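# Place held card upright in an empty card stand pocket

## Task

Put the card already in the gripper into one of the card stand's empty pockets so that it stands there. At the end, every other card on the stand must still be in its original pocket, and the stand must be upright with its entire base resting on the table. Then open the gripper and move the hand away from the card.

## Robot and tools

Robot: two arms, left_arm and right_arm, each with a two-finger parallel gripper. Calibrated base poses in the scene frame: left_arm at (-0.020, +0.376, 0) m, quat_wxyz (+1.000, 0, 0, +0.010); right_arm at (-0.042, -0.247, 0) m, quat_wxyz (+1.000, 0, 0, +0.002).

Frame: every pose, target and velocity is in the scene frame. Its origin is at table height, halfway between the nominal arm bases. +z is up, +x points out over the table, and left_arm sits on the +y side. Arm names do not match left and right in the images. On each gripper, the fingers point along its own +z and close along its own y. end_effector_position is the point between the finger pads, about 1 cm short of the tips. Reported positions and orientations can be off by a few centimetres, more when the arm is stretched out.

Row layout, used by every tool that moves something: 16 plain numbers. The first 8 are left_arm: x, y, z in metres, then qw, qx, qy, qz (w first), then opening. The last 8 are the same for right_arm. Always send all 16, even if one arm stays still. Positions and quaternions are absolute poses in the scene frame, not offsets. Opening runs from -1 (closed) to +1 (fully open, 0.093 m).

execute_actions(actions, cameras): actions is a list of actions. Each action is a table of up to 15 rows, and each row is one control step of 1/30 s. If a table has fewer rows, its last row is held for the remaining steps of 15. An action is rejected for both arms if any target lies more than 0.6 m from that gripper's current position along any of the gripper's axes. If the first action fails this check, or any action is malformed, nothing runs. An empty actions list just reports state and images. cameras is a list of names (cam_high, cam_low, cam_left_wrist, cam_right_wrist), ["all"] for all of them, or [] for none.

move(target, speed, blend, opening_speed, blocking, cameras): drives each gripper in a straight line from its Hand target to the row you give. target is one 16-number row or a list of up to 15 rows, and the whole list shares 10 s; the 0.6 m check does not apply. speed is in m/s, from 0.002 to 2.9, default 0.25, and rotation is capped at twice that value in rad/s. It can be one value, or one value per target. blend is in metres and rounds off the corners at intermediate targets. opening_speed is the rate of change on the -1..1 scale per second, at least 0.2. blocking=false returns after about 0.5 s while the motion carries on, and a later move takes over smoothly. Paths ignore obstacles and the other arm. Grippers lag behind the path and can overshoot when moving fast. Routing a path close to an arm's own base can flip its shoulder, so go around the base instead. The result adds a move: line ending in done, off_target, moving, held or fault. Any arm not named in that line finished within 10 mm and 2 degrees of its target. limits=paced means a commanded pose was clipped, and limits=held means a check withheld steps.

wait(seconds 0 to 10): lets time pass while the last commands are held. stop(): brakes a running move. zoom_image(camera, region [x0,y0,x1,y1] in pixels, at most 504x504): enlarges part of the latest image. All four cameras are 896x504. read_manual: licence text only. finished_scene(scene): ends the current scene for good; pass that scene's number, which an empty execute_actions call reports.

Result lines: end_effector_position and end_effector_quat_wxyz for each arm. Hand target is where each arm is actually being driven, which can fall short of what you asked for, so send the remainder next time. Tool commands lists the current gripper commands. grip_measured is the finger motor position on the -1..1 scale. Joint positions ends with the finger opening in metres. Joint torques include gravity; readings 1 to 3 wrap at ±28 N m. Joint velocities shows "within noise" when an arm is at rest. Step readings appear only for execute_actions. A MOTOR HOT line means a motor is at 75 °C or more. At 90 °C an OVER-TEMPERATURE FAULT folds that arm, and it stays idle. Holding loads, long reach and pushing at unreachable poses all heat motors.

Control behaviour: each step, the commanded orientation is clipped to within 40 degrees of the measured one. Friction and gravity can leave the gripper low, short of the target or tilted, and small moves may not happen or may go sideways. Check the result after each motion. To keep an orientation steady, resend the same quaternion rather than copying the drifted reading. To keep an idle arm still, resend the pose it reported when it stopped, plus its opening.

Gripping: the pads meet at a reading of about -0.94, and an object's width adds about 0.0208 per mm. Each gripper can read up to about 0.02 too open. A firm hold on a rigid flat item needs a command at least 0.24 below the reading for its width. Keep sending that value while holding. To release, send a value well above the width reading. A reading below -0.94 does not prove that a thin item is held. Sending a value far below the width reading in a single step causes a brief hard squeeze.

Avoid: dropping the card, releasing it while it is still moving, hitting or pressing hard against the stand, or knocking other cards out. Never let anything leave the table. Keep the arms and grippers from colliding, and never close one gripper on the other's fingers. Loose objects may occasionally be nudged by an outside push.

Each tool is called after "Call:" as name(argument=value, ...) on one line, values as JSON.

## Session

Call:
execute_actions(actions=[])

Call:
zoom_image(camera="cam_high", region=[200, 180, 700, 480])

Scene clock: 0.00 s.
left_arm: end_effector_position=(+0.3914, +0.2719, +0.2414) grip_measured=-0.987 end_effector_quat_wxyz=(+0.323, +0.628, +0.687, +0.172) | right_arm: end_effector_position=(+0.2672, -0.2003, +0.4978) grip_measured=+1.000 end_effector_quat_wxyz=(+0.833, -0.012, +0.553, -0.022)
Joint positions: left_arm=[-0.268 1.535 1.46 -0.747 0.002 1.232 0] | right_arm=[0.298 0.897 0.992 0.321 0.283 -0.17 0.093]
Joint velocities: within noise
Joint torques (N m): no reading
Heat: left arm: 34 °C; right arm: 43 °C.
Hand target: left_arm +0.3907, +0.2723, +0.2447; +0.325, +0.627, +0.686, +0.174 | right_arm +0.2653, -0.2009, +0.5017; +0.835, -0.010, +0.550, -0.021
Tool commands: left_gripper/opening=-1.0 right_gripper/opening=+1.0

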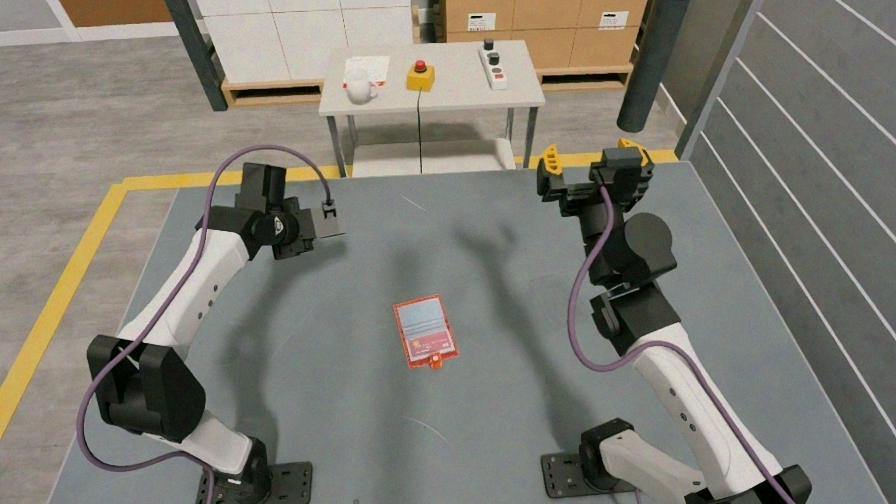

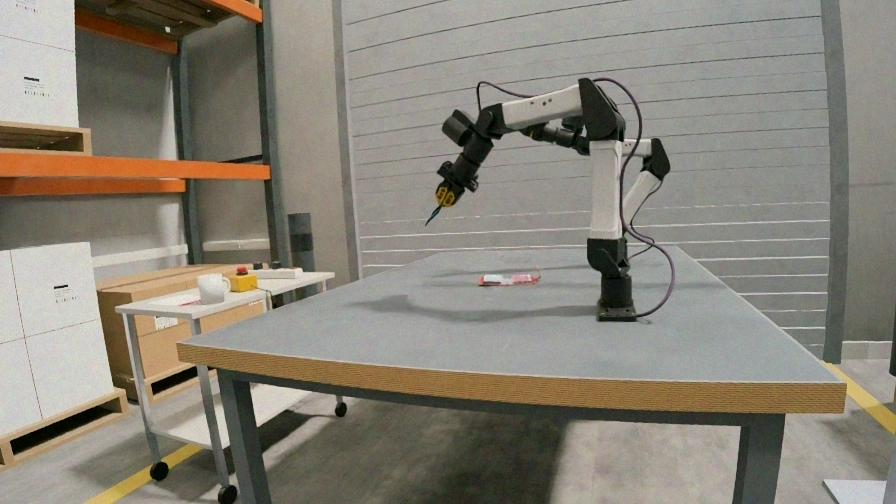

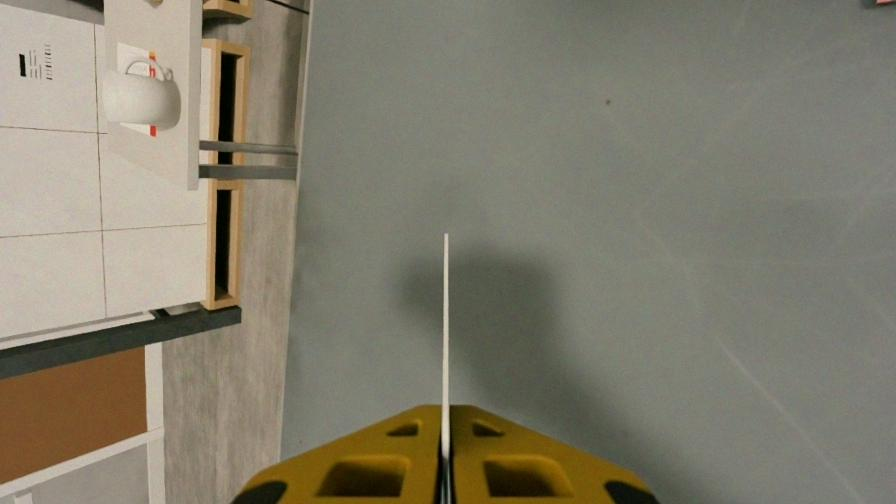

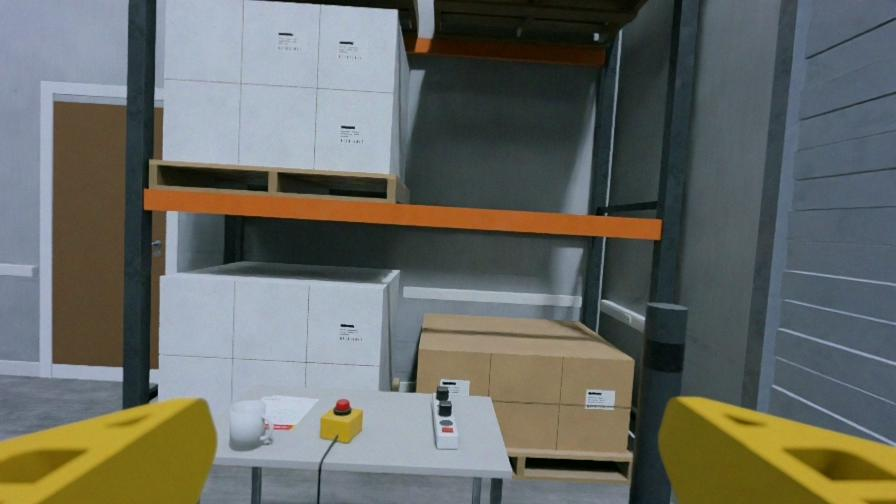

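Scaled by 1.008 from the camera's 896x504 image, which has a finer 1280x720 frame.

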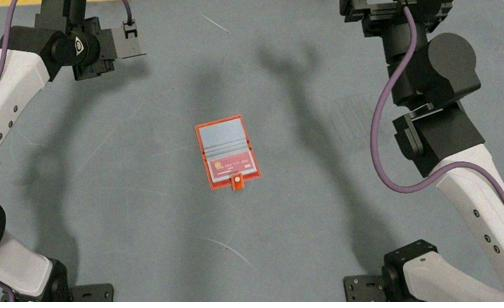

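Call:
zoom_image(camera="cam_high", region=[490, 240, 620, 340])

Call:
zoom_image(camera="cam_low", region=[460, 230, 580, 300])

Scaled by 3.877 from the camera's 896x504 image, which has a finer 1280x720 frame.

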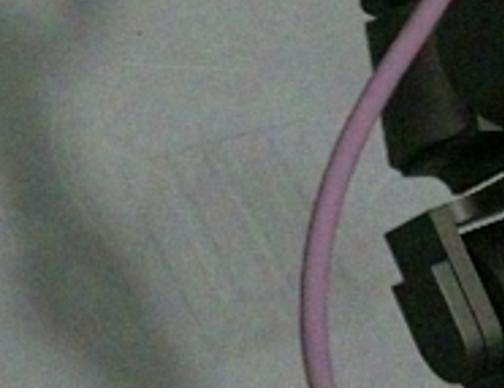

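Scaled by 4.200 from the camera's 896x504 image, which has a finer 1280x720 frame.

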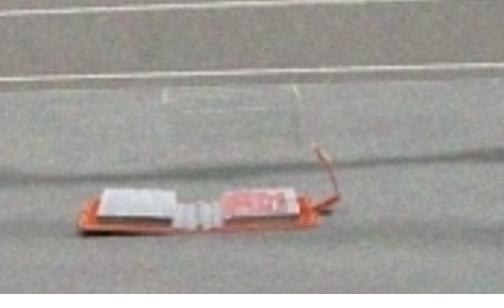

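Call:
move(target=[0.3907,0.2723,0.2447,0.325,0.627,0.686,0.174,-1, 0.29,-0.245,0.22,0.163,0,0.986,0,1], cameras=["all"])

Call:
zoom_image(camera="cam_right_wrist", region=[250, 0, 700, 300])

Scene clock: 17.47 s.
left_arm: end_effector_position=(+0.3914, +0.2719, +0.2414) grip_measured=-0.987 end_effector_quat_wxyz=(+0.323, +0.628, +0.687, +0.172) | right_arm: end_effector_position=(+0.2873, -0.2449, +0.2133) grip_measured=+1.000 end_effector_quat_wxyz=(+0.158, +0.002, +0.987, -0.004)
Joint positions: left_arm=[-0.268 1.535 1.46 -0.747 0.002 1.232 0] | right_arm=[0.01 1.535 1.56 -1.28 0.013 0.016 0.093]
Joint torques (N m): left_arm=[0.34 -5.75 8.02 1.91 0.14 0.05] | right_arm=[-0.68 -5.56 8.27 1.06 -0.09 -0.19]
Heat: left arm: 36 °C; right arm: 42 °C.
Hand target: left_arm +0.3907, +0.2724, +0.2446; +0.325, +0.627, +0.686, +0.174 | right_arm +0.2899, -0.2451, +0.2200; +0.163, +0.000, +0.987, +0.000
Off the commanded pose: left_arm 0.003 m, 0 deg | right_arm 0.007 m, 1 deg.
move: done

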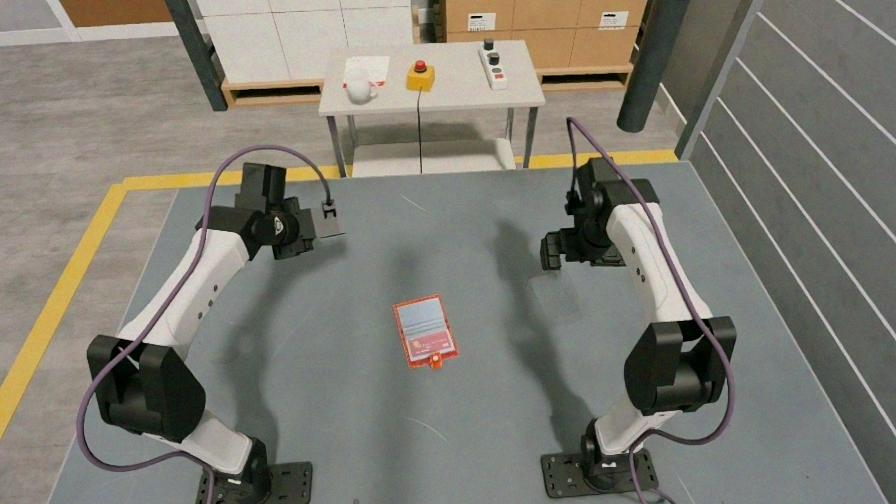

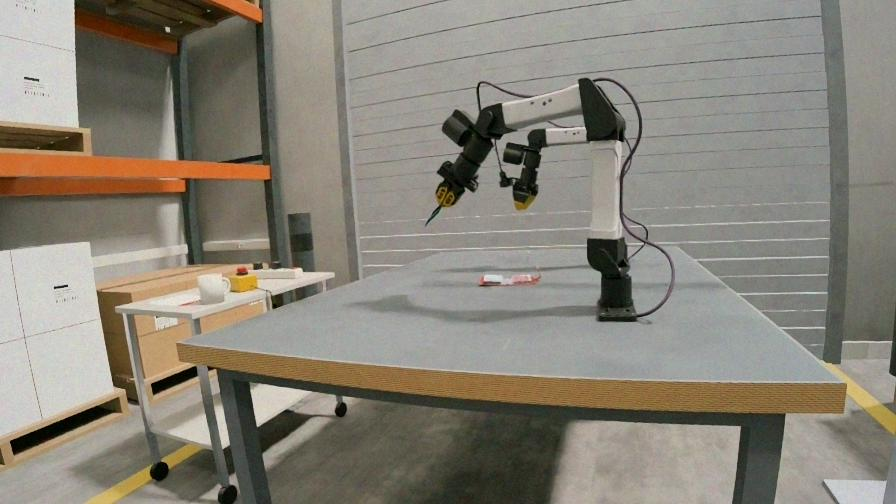

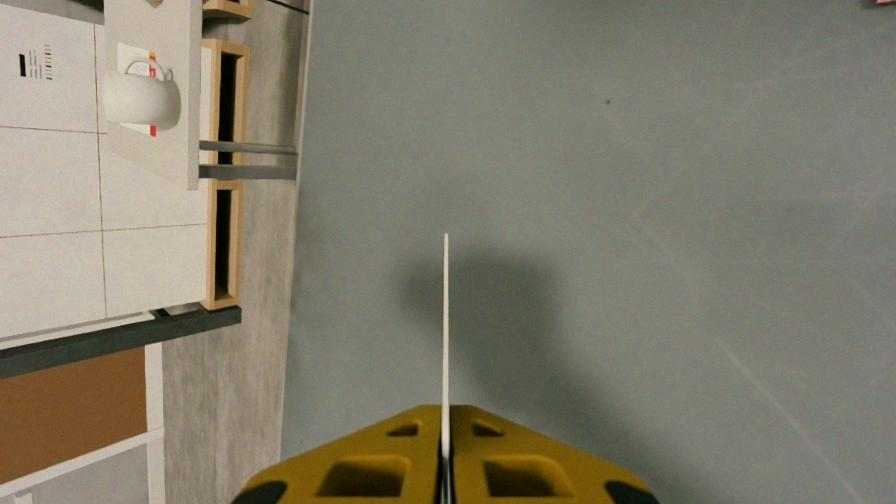

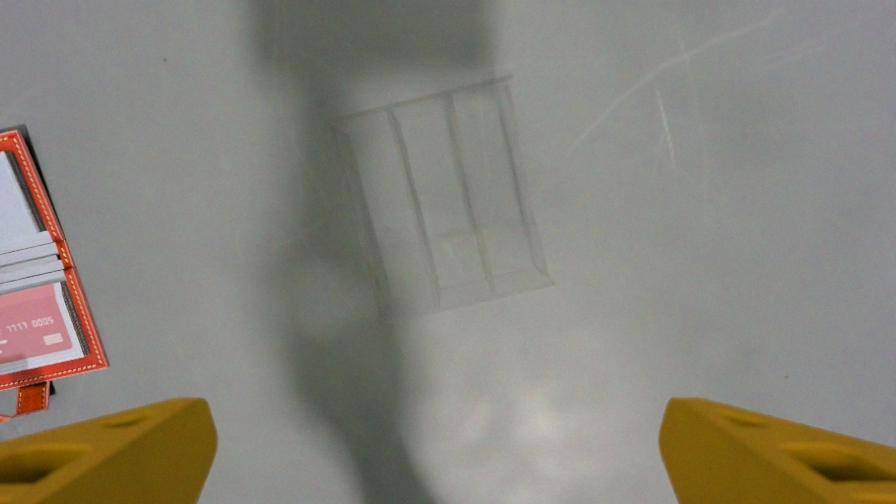

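Scaled by 1.120 from the camera's 896x504 image, which has a finer 1280x720 frame.

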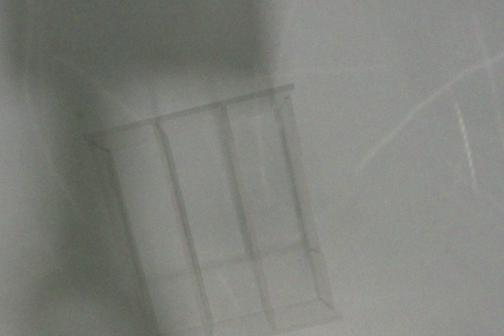

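Call:
move(target=[[0.36,0.26,0.28,0.25,0.33,0.89,0.09,-1, 0.25,-0.19,0.30,0.36,-0.36,0.70,0.36,1],[0.34,0.24,0.29,0.165,0,0.986,0,-1, 0.32,-0.07,0.27,0.5,-0.5,0.5,0.5,1]], cameras=["all"])

Call:
zoom_image(camera="cam_right_wrist", region=[330, 60, 570, 260])

Scene clock: 61.53 s.
left_arm: end_effector_position=(+0.3426, +0.2426, +0.2890) grip_measured=-0.987 end_effector_quat_wxyz=(+0.203, +0.005, +0.979, -0.008) | right_arm: end_effector_position=(+0.3187, -0.0715, +0.2625) grip_measured=+1.000 end_effector_quat_wxyz=(+0.482, -0.502, +0.510, +0.506)
Joint positions: left_arm=[-0.437 1.832 2.197 -1.552 -0.146 -0.378 0] | right_arm=[0.017 1.864 1.515 -1.001 -1.547 -1.318 0.093]
Joint torques (N m): left_arm=[-0.05 -6 7.3 1.18 0.1 -0.05] | right_arm=[0.13 -9.7 6.98 0.91 -0.91 -0.07]
Heat: left arm: 37 °C; right arm: 46 °C.
Hand target: left_arm +0.3399, +0.2401, +0.2895; +0.198, +0.002, +0.980, -0.012 | right_arm +0.3197, -0.0704, +0.2701; +0.492, -0.508, +0.498, +0.502
Off the commanded pose: left_arm 0.004 m, 5 deg | right_arm 0.008 m, 2 deg.
joint sent to its limit (left arm) — joint 4 (wrist pitch), lower limit. The joint targets are off in orientation, not in position.
joint sent to its limit (right arm) — joint 5 (wrist yaw), lower limit. The joint targets still meet the commanded pose.
move: off_target (left_arm)

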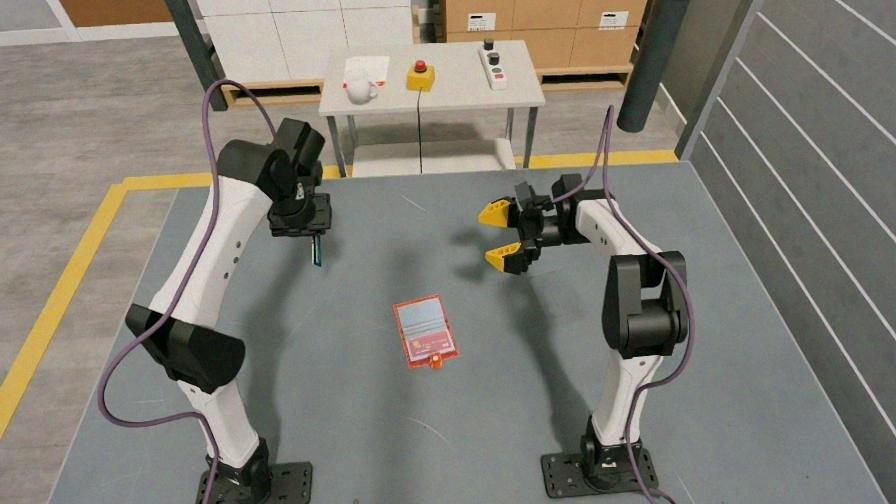

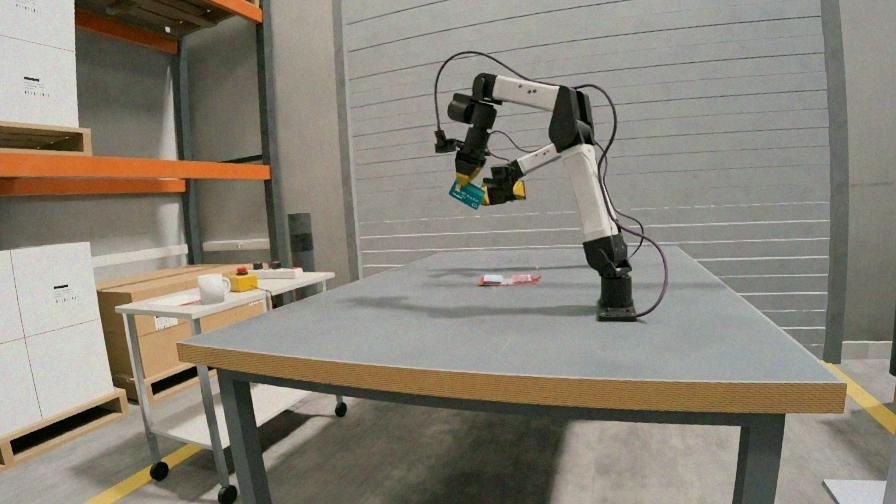

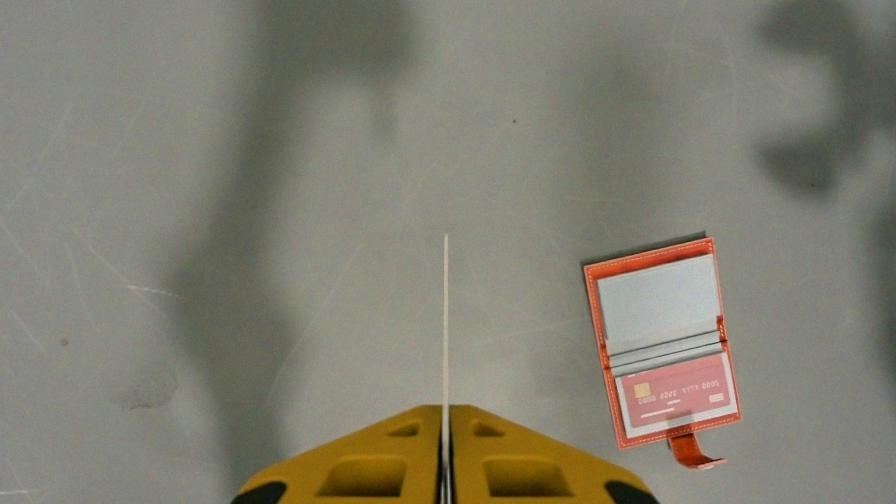

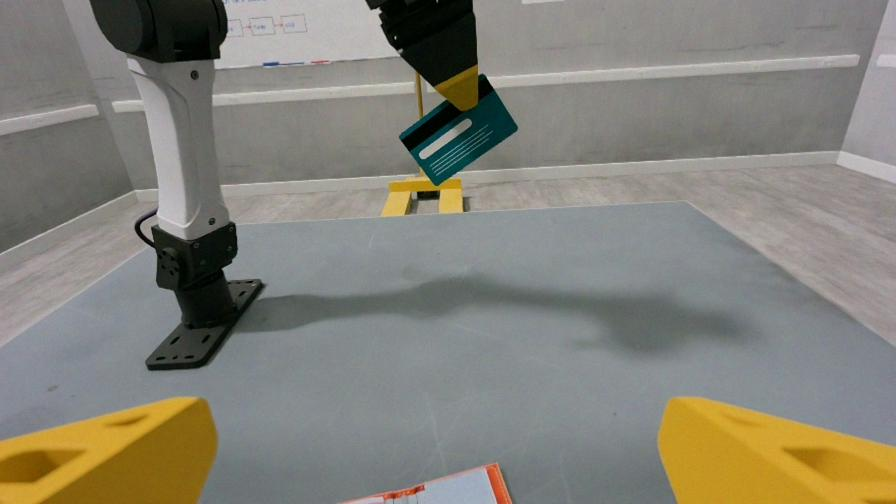

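Scaled by 2.100 from the camera's 896x504 image, which has a finer 1280x720 frame.

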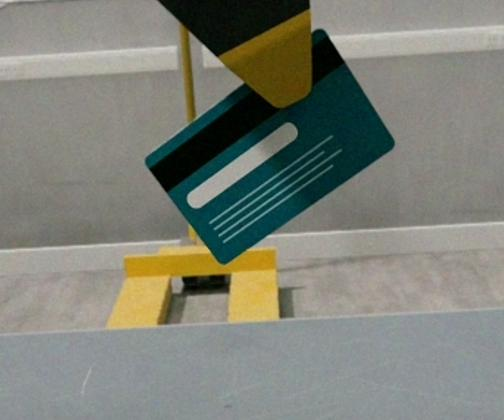

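Call:
move(target=[[0.3399,0.2401,0.2895,0.198,0.002,0.980,-0.012,-1, 0.25,-0.19,0.30,0.36,-0.36,0.70,0.36,1],[0.3399,0.2401,0.2895,0.198,0.002,0.980,-0.012,-1, 0.342,-0.291,0.11,0,-0.106,0.994,0,-0.48]], cameras=["cam_right_wrist","cam_low"], speed=0.2, blend=0.03)

Call:
zoom_image(camera="cam_right_wrist", region=[300, 50, 700, 450])

Scene clock: 95.67 s.
left_arm: end_effector_position=(+0.3426, +0.2425, +0.2889) grip_measured=-0.987 end_effector_quat_wxyz=(+0.203, +0.005, +0.979, -0.008) | right_arm: end_effector_position=(+0.3378, -0.2914, +0.1075) grip_measured=-0.478 end_effector_quat_wxyz=(-0.001, -0.107, +0.994, +0.003)
Joint positions: left_arm=[-0.437 1.832 2.197 -1.552 -0.146 -0.38 0] | right_arm=[-0.122 2.004 1.751 -1.321 -0.006 -0.333 0.022]
Joint torques (N m): left_arm=[-0.1 -6.04 7.2 1.19 0.08 -0.04] | right_arm=[0.32 -9.14 7.91 0.27 0.06 -0.03]
Heat: left arm: 37 °C; right arm: 51 °C.
Hand target: left_arm +0.3400, +0.2401, +0.2895; +0.198, +0.002, +0.980, -0.012 | right_arm +0.3419, -0.2909, +0.1099; +0.000, -0.106, +0.994, +0.000
Off the commanded pose: left_arm 0.004 m, 1 deg | right_arm 0.005 m, 0 deg.
move: done
Images, in order (width x height): cam_low 896x504, cam_right_wrist 896x504.

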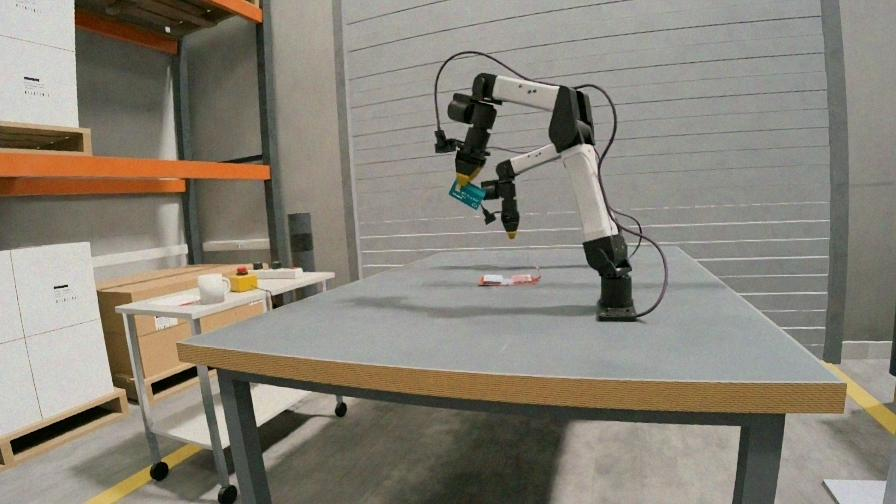

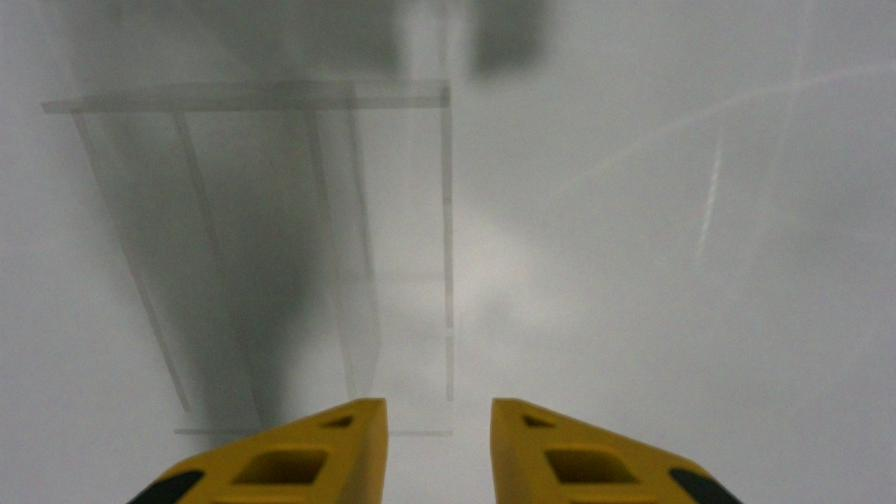

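Scaled by 1.260 from the camera's 896x504 image, which has a finer 1280x720 frame.

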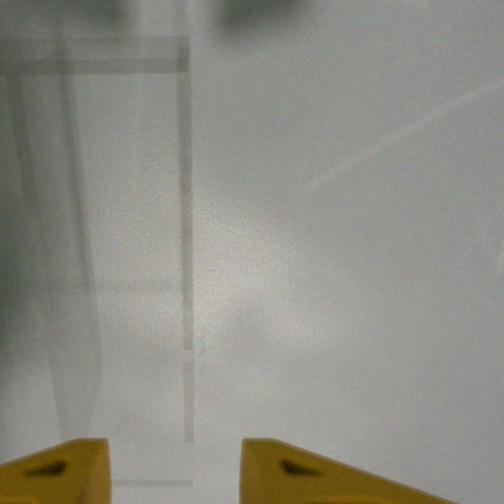

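Call:
move(target=[[0.3399,0.2401,0.2895,0.198,0.002,0.980,-0.012,-1, 0.340,-0.2937,0.065,0,-0.106,0.994,0,-0.48]], cameras=["cam_right_wrist","cam_low"], speed=0.08)

Call:
zoom_image(camera="cam_right_wrist", region=[300, 50, 700, 450])

Scene clock: 107.13 s.
left_arm: end_effector_position=(+0.3426, +0.2425, +0.2889) grip_measured=-0.987 end_effector_quat_wxyz=(+0.203, +0.005, +0.979, -0.008) | right_arm: end_effector_position=(+0.3399, -0.2918, +0.0730) grip_measured=-0.478 end_effector_quat_wxyz=(+0.004, -0.107, +0.994, +0.002)
Joint positions: left_arm=[-0.437 1.832 2.197 -1.552 -0.146 -0.38 0] | right_arm=[-0.122 2.013 1.627 -1.177 -0.006 -0.333 0.022]
Joint torques (N m): left_arm=[-0.09 -6.04 7.2 1.19 0.09 -0.04] | right_arm=[-0.38 -9.22 4.71 0.64 0.06 -0.11]
Heat: left arm: 37 °C; right arm: 51 °C.
Hand target: left_arm +0.3400, +0.2401, +0.2895; +0.198, +0.002, +0.980, -0.012 | right_arm +0.3398, -0.2936, +0.0651; +0.000, -0.106, +0.994, +0.000
Off the commanded pose: left_arm 0.004 m, 1 deg | right_arm 0.008 m, 1 deg.
move: done
Images, in order (width x height): cam_low 896x504, cam_right_wrist 896x504.

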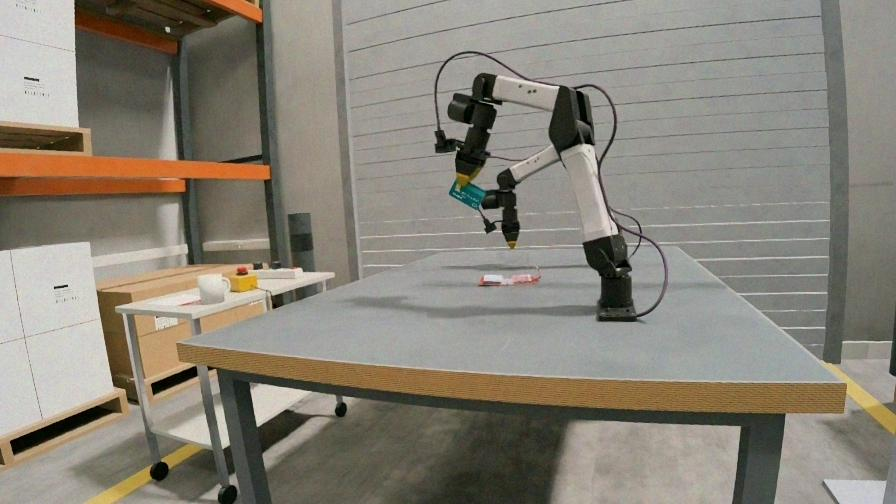

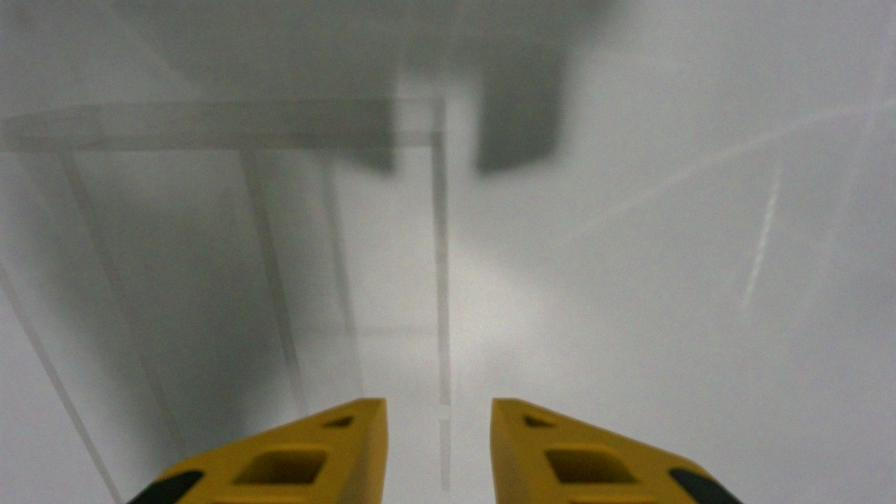

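Scaled by 1.260 from the camera's 896x504 image, which has a finer 1280x720 frame.

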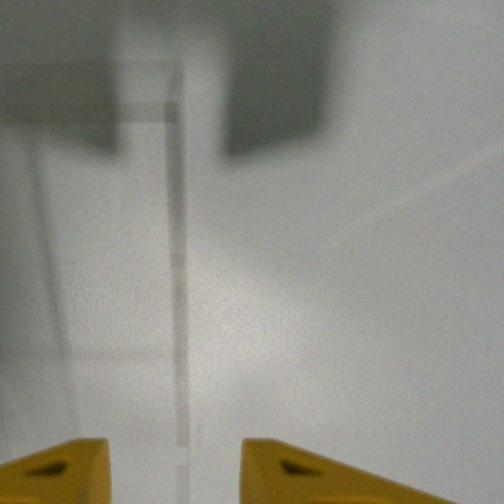

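Call:
move(target=[[0.3399,0.2401,0.2895,0.198,0.002,0.980,-0.012,-1, 0.339,-0.2945,0.033,0,-0.108,0.994,0,-0.48]], cameras=["cam_right_wrist","cam_low"], speed=0.05)

Call:
zoom_image(camera="cam_right_wrist", region=[300, 104, 700, 504])

Scene clock: 113.37 s.
left_arm: end_effector_position=(+0.3426, +0.2425, +0.2889) grip_measured=-0.987 end_effector_quat_wxyz=(+0.203, +0.005, +0.979, -0.008) | right_arm: end_effector_position=(+0.3394, -0.2924, +0.0448) grip_measured=-0.479 end_effector_quat_wxyz=(+0.005, -0.107, +0.994, +0.001)
Joint positions: left_arm=[-0.437 1.832 2.197 -1.552 -0.146 -0.38 0] | right_arm=[-0.123 2.032 1.54 -1.07 -0.004 -0.333 0.022]
Joint torques (N m): left_arm=[-0.1 -6.04 7.19 1.19 0.09 -0.04] | right_arm=[-0.49 -8.68 4.11 0.76 0.04 -0.17]
Heat: left arm: 37 °C; right arm: 51 °C.
Hand target: left_arm +0.3400, +0.2401, +0.2895; +0.198, +0.002, +0.980, -0.012 | right_arm +0.3387, -0.2943, +0.0332; +0.000, -0.108, +0.994, +0.000
Off the commanded pose: left_arm 0.004 m, 1 deg | right_arm 0.012 m, 1 deg.
move: off_target (right_arm)
Images, in order (width x height): cam_low 896x504, cam_right_wrist 896x504.

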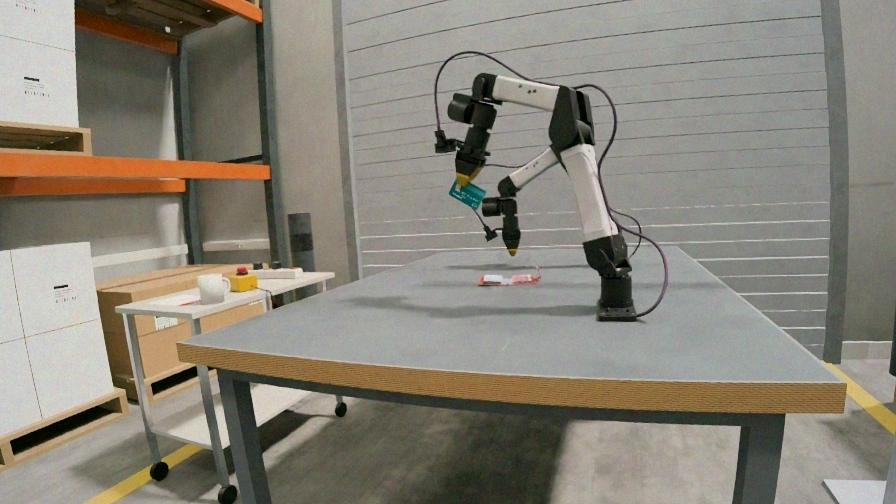

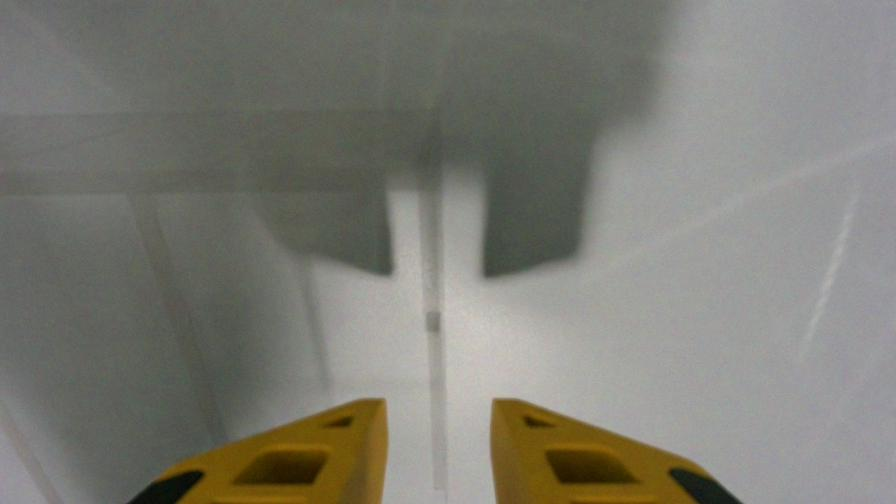

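Scaled by 1.260 from the camera's 896x504 image, which has a finer 1280x720 frame.

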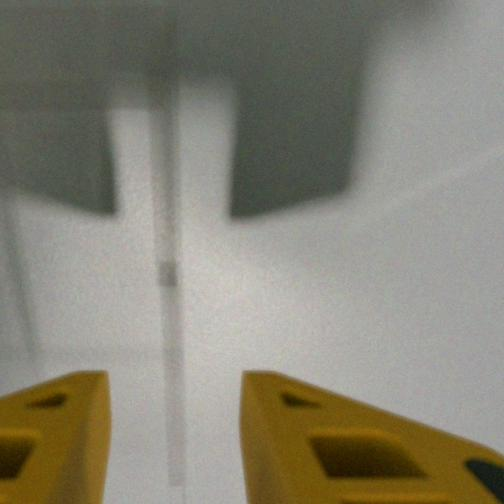

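Call:
move(target=[[0.3399,0.2401,0.2895,0.198,0.002,0.980,-0.012,-1, 0.339,-0.2945,0.0275,0,-0.108,0.994,0,-0.48],[0.3399,0.2401,0.2895,0.198,0.002,0.980,-0.012,-1, 0.339,-0.2945,0.0275,0,-0.108,0.994,0,-1]], cameras=["cam_right_wrist","cam_low"], speed=0.05, opening_speed=0.5)

Scene clock: 126.87 s.
left_arm: end_effector_position=(+0.3426, +0.2425, +0.2889) grip_measured=-0.987 end_effector_quat_wxyz=(+0.203, +0.005, +0.979, -0.008) | right_arm: end_effector_position=(+0.3404, -0.2935, +0.0367) grip_measured=-0.969 end_effector_quat_wxyz=(+0.006, -0.107, +0.994, -0.001)
Joint positions: left_arm=[-0.437 1.832 2.197 -1.552 -0.146 -0.38 0] | right_arm=[-0.125 2.042 1.522 -1.039 -0.001 -0.335 0]
Joint torques (N m): left_arm=[-0.09 -6.04 7.2 1.19 0.08 -0.04] | right_arm=[-0.39 -9.06 4.51 0.64 0.01 -0.15]
Heat: left arm: 36 °C; right arm: 51 °C.
Hand target: left_arm +0.3400, +0.2401, +0.2895; +0.198, +0.002, +0.980, -0.012 | right_arm +0.3389, -0.2944, +0.0277; +0.000, -0.108, +0.994, +0.000
Off the commanded pose: left_arm 0.004 m, 1 deg | right_arm 0.009 m, 1 deg.
move: done; target 2's new opening was sent with right_arm's hand 0.017 m and 1 deg from that target
Images, in order (width x height): cam_low 896x504, cam_right_wrist 896x504.

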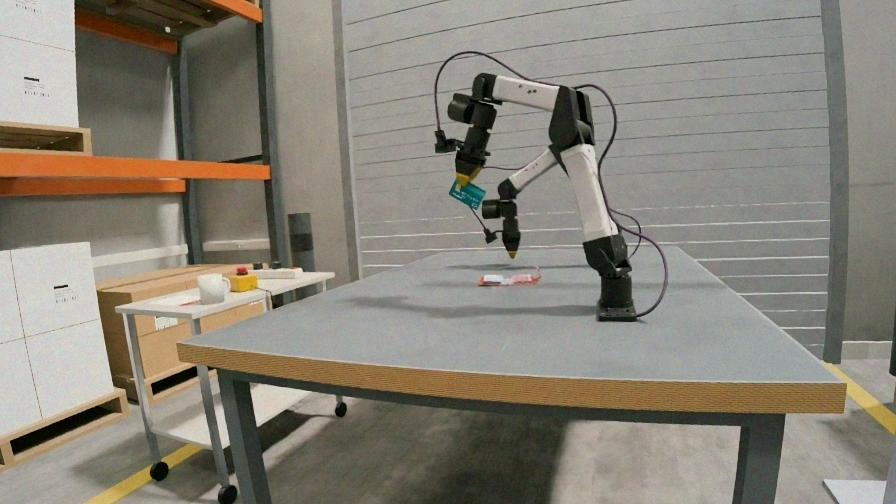

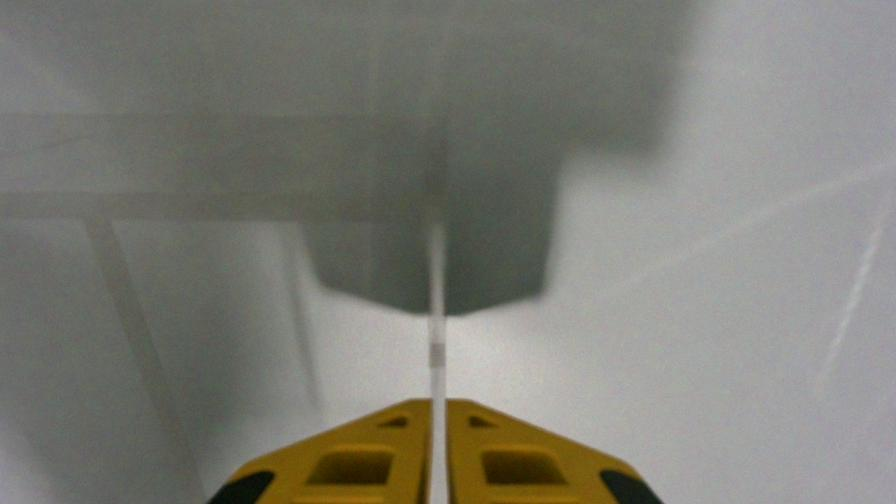

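Call:
move(target=[[0.3399,0.2401,0.2895,0.198,0.002,0.980,-0.012,-1, 0.178,-0.180,0.033,0,-0.131,0.9914,0,-1],[0.3399,0.2401,0.2895,0.198,0.002,0.980,-0.012,-1, 0.122,-0.024,0.034,0,-0.165,0.986,0,-1]], cameras=["all"], speed=0.1, blend=0.03)

Call:
zoom_image(camera="cam_high", region=[380, 280, 560, 440])

Scene clock: 143.00 s.
left_arm: end_effector_position=(+0.3426, +0.2425, +0.2889) grip_measured=-0.987 end_effector_quat_wxyz=(+0.203, +0.005, +0.979, -0.008) | right_arm: end_effector_position=(+0.1220, -0.0297, +0.0341) grip_measured=-0.969 end_effector_quat_wxyz=(+0.005, -0.169, +0.986, -0.003)
Joint positions: left_arm=[-0.437 1.832 2.197 -1.552 -0.146 -0.38 0] | right_arm=[0.929 1.648 1 -0.919 0.012 0.593 0]
Joint torques (N m): left_arm=[-0.1 -6.04 7.19 1.19 0.09 -0.04] | right_arm=[0.27 -4.71 6.93 0.36 -0.08 0.03]
Heat: left arm: 36 °C; right arm: 51 °C.
Hand target: left_arm +0.3400, +0.2401, +0.2895; +0.198, +0.002, +0.980, -0.012 | right_arm +0.1220, -0.0241, +0.0340; +0.000, -0.165, +0.986, +0.000
Off the commanded pose: left_arm 0.004 m, 1 deg | right_arm 0.006 m, 1 deg.
move: done

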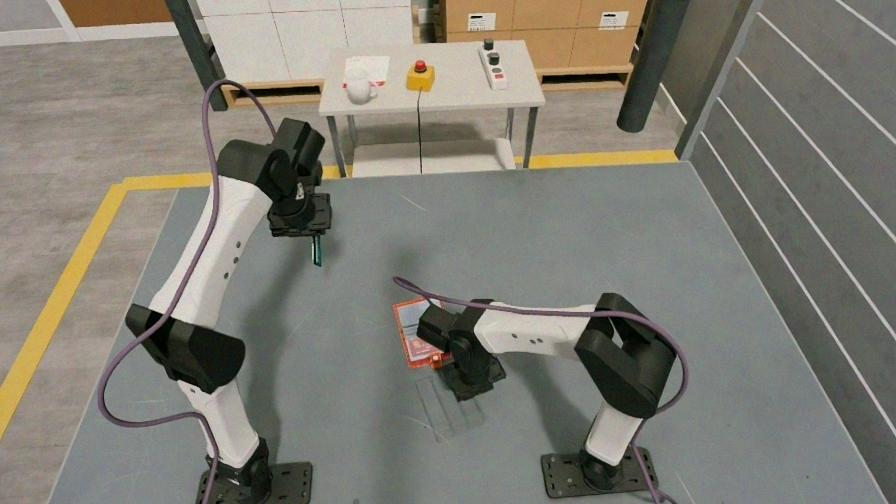

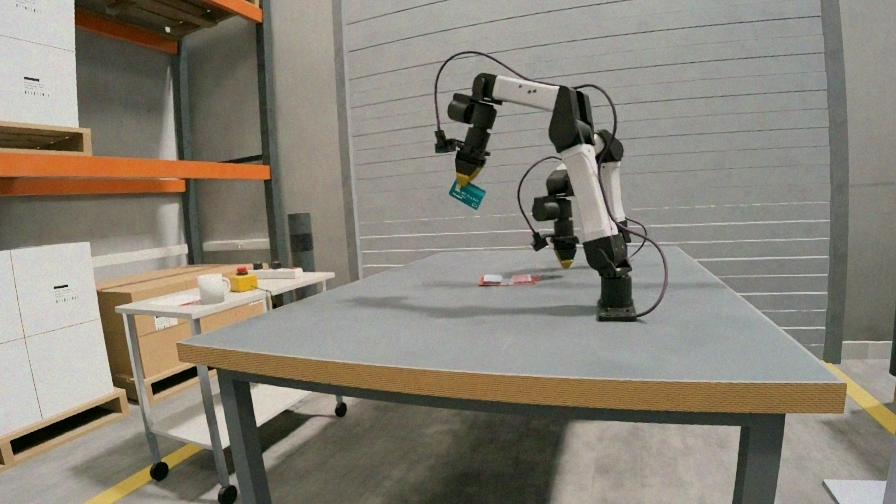

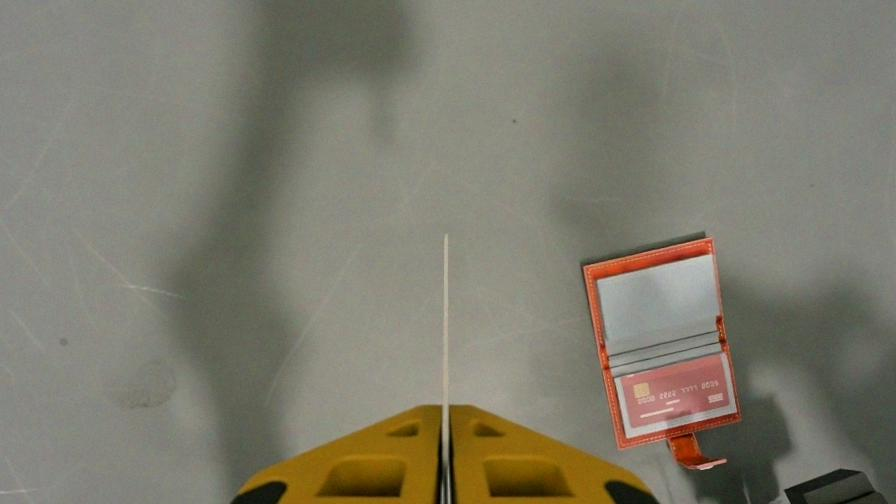

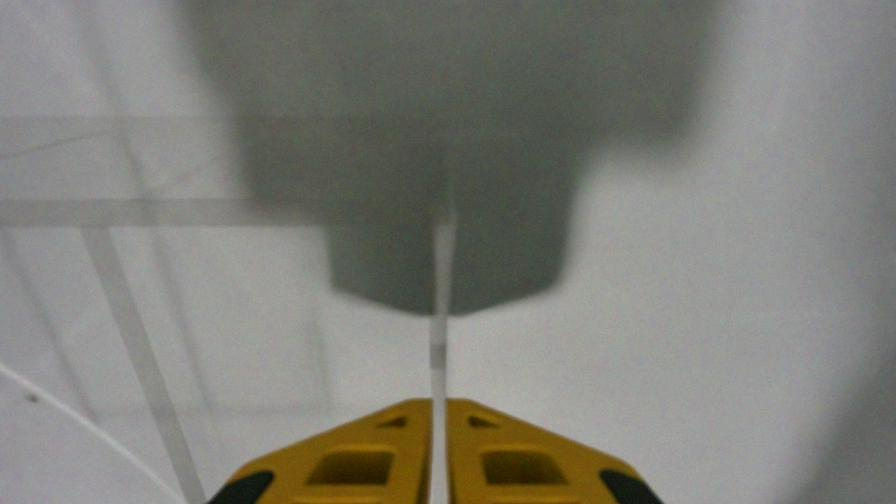

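Scaled by 2.800 from the camera's 896x504 image, which has a finer 1280x720 frame.

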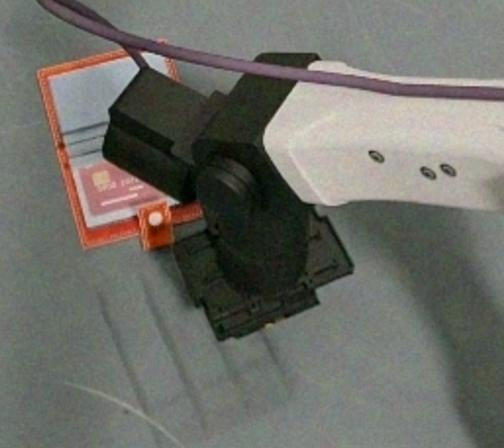

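Call:
move(target=[[0.3399,0.2401,0.2895,0.198,0.002,0.980,-0.012,-1, 0.122,-0.0285,0.034,0,-0.168,0.986,0,-0.5],[0.3399,0.2401,0.2895,0.198,0.002,0.980,-0.012,-1, 0.122,-0.0285,0.16,0,-0.168,0.986,0,-0.5],[0.3399,0.2401,0.2895,0.198,0.002,0.980,-0.012,-1, 0.217,-0.136,0.25,0.035,-0.262,0.890,0.371,-0.5]], cameras=["all"], speed=[0.05,0.08,0.2], opening_speed=0.5)

Call:
zoom_image(camera="cam_right_wrist", region=[330, 130, 570, 370])

Scene clock: 161.67 s.
left_arm: end_effector_position=(+0.3426, +0.2425, +0.2889) grip_measured=-0.987 end_effector_quat_wxyz=(+0.203, +0.004, +0.979, -0.008) | right_arm: end_effector_position=(+0.2144, -0.1361, +0.2429) grip_measured=-0.501 end_effector_quat_wxyz=(+0.108, -0.226, +0.903, +0.349)
Joint positions: left_arm=[-0.437 1.832 2.197 -1.552 -0.146 -0.38 0] | right_arm=[-0.016 1.507 1.521 -1.546 -0.747 -0.488 0.021]
Joint torques (N m): left_arm=[-0.1 -6.04 7.19 1.19 0.09 -0.04] | right_arm=[-0.5 -4.68 7.66 0.37 -0.74 -0.24]
Heat: left arm: 36 °C; right arm: 49 °C.
Hand target: left_arm +0.3400, +0.2401, +0.2895; +0.198, +0.002, +0.980, -0.012 | right_arm +0.2170, -0.1356, +0.2494; +0.115, -0.231, +0.899, +0.353
Off the commanded pose: left_arm 0.004 m, 1 deg | right_arm 0.008 m, 10 deg.
joint sent to its limit (right arm) — joint 4 (wrist pitch), lower limit. The joint targets are off in orientation, not in position.
move: off_target (right_arm)

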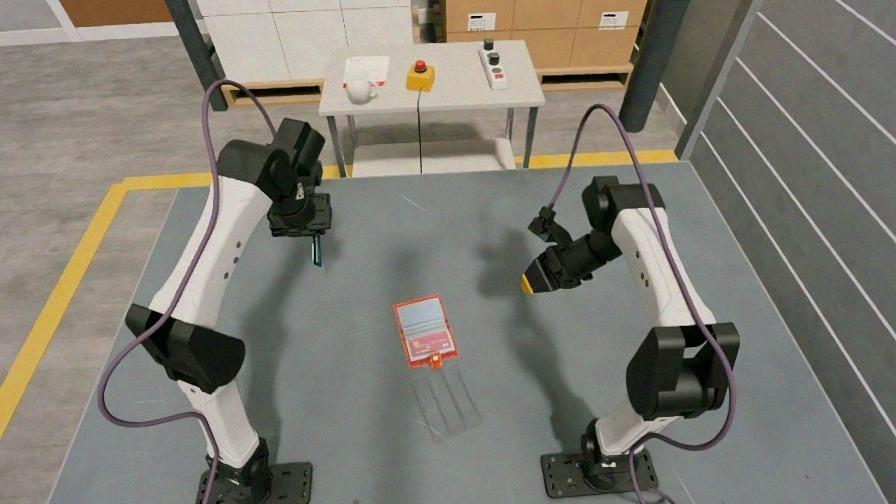

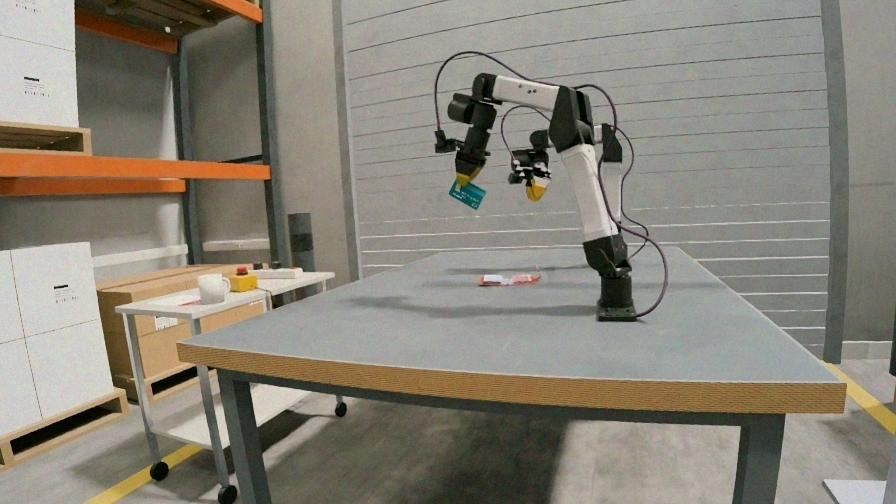

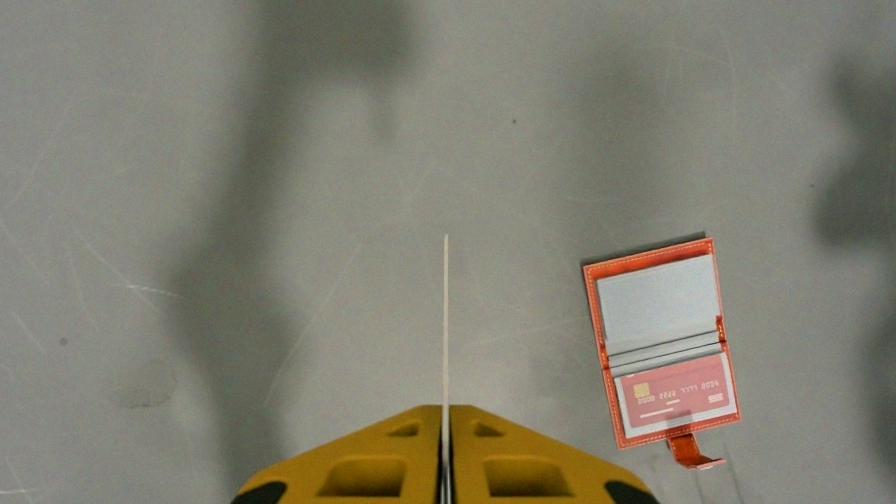

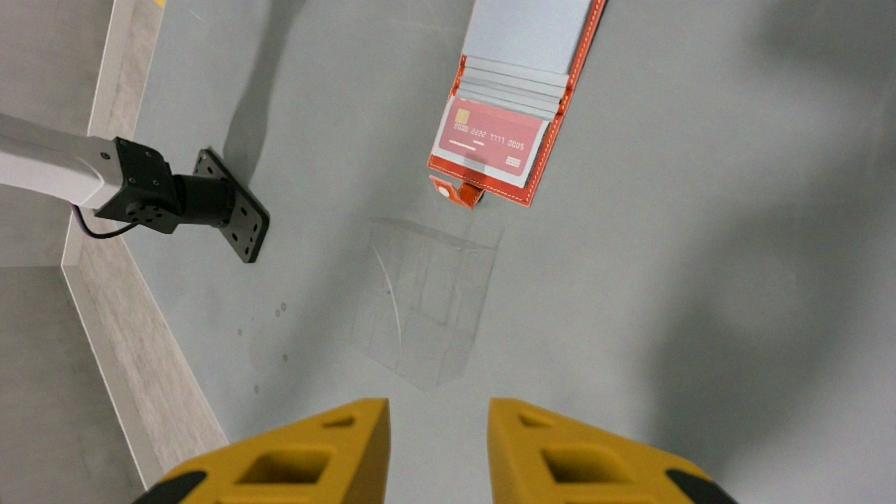

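Scaled by 2.100 from the camera's 896x504 image, which has a finer 1280x720 frame.

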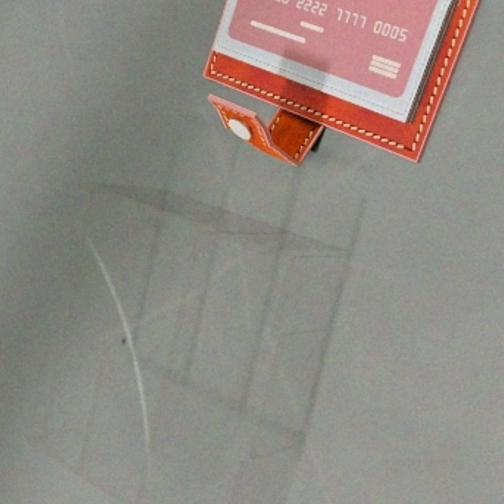

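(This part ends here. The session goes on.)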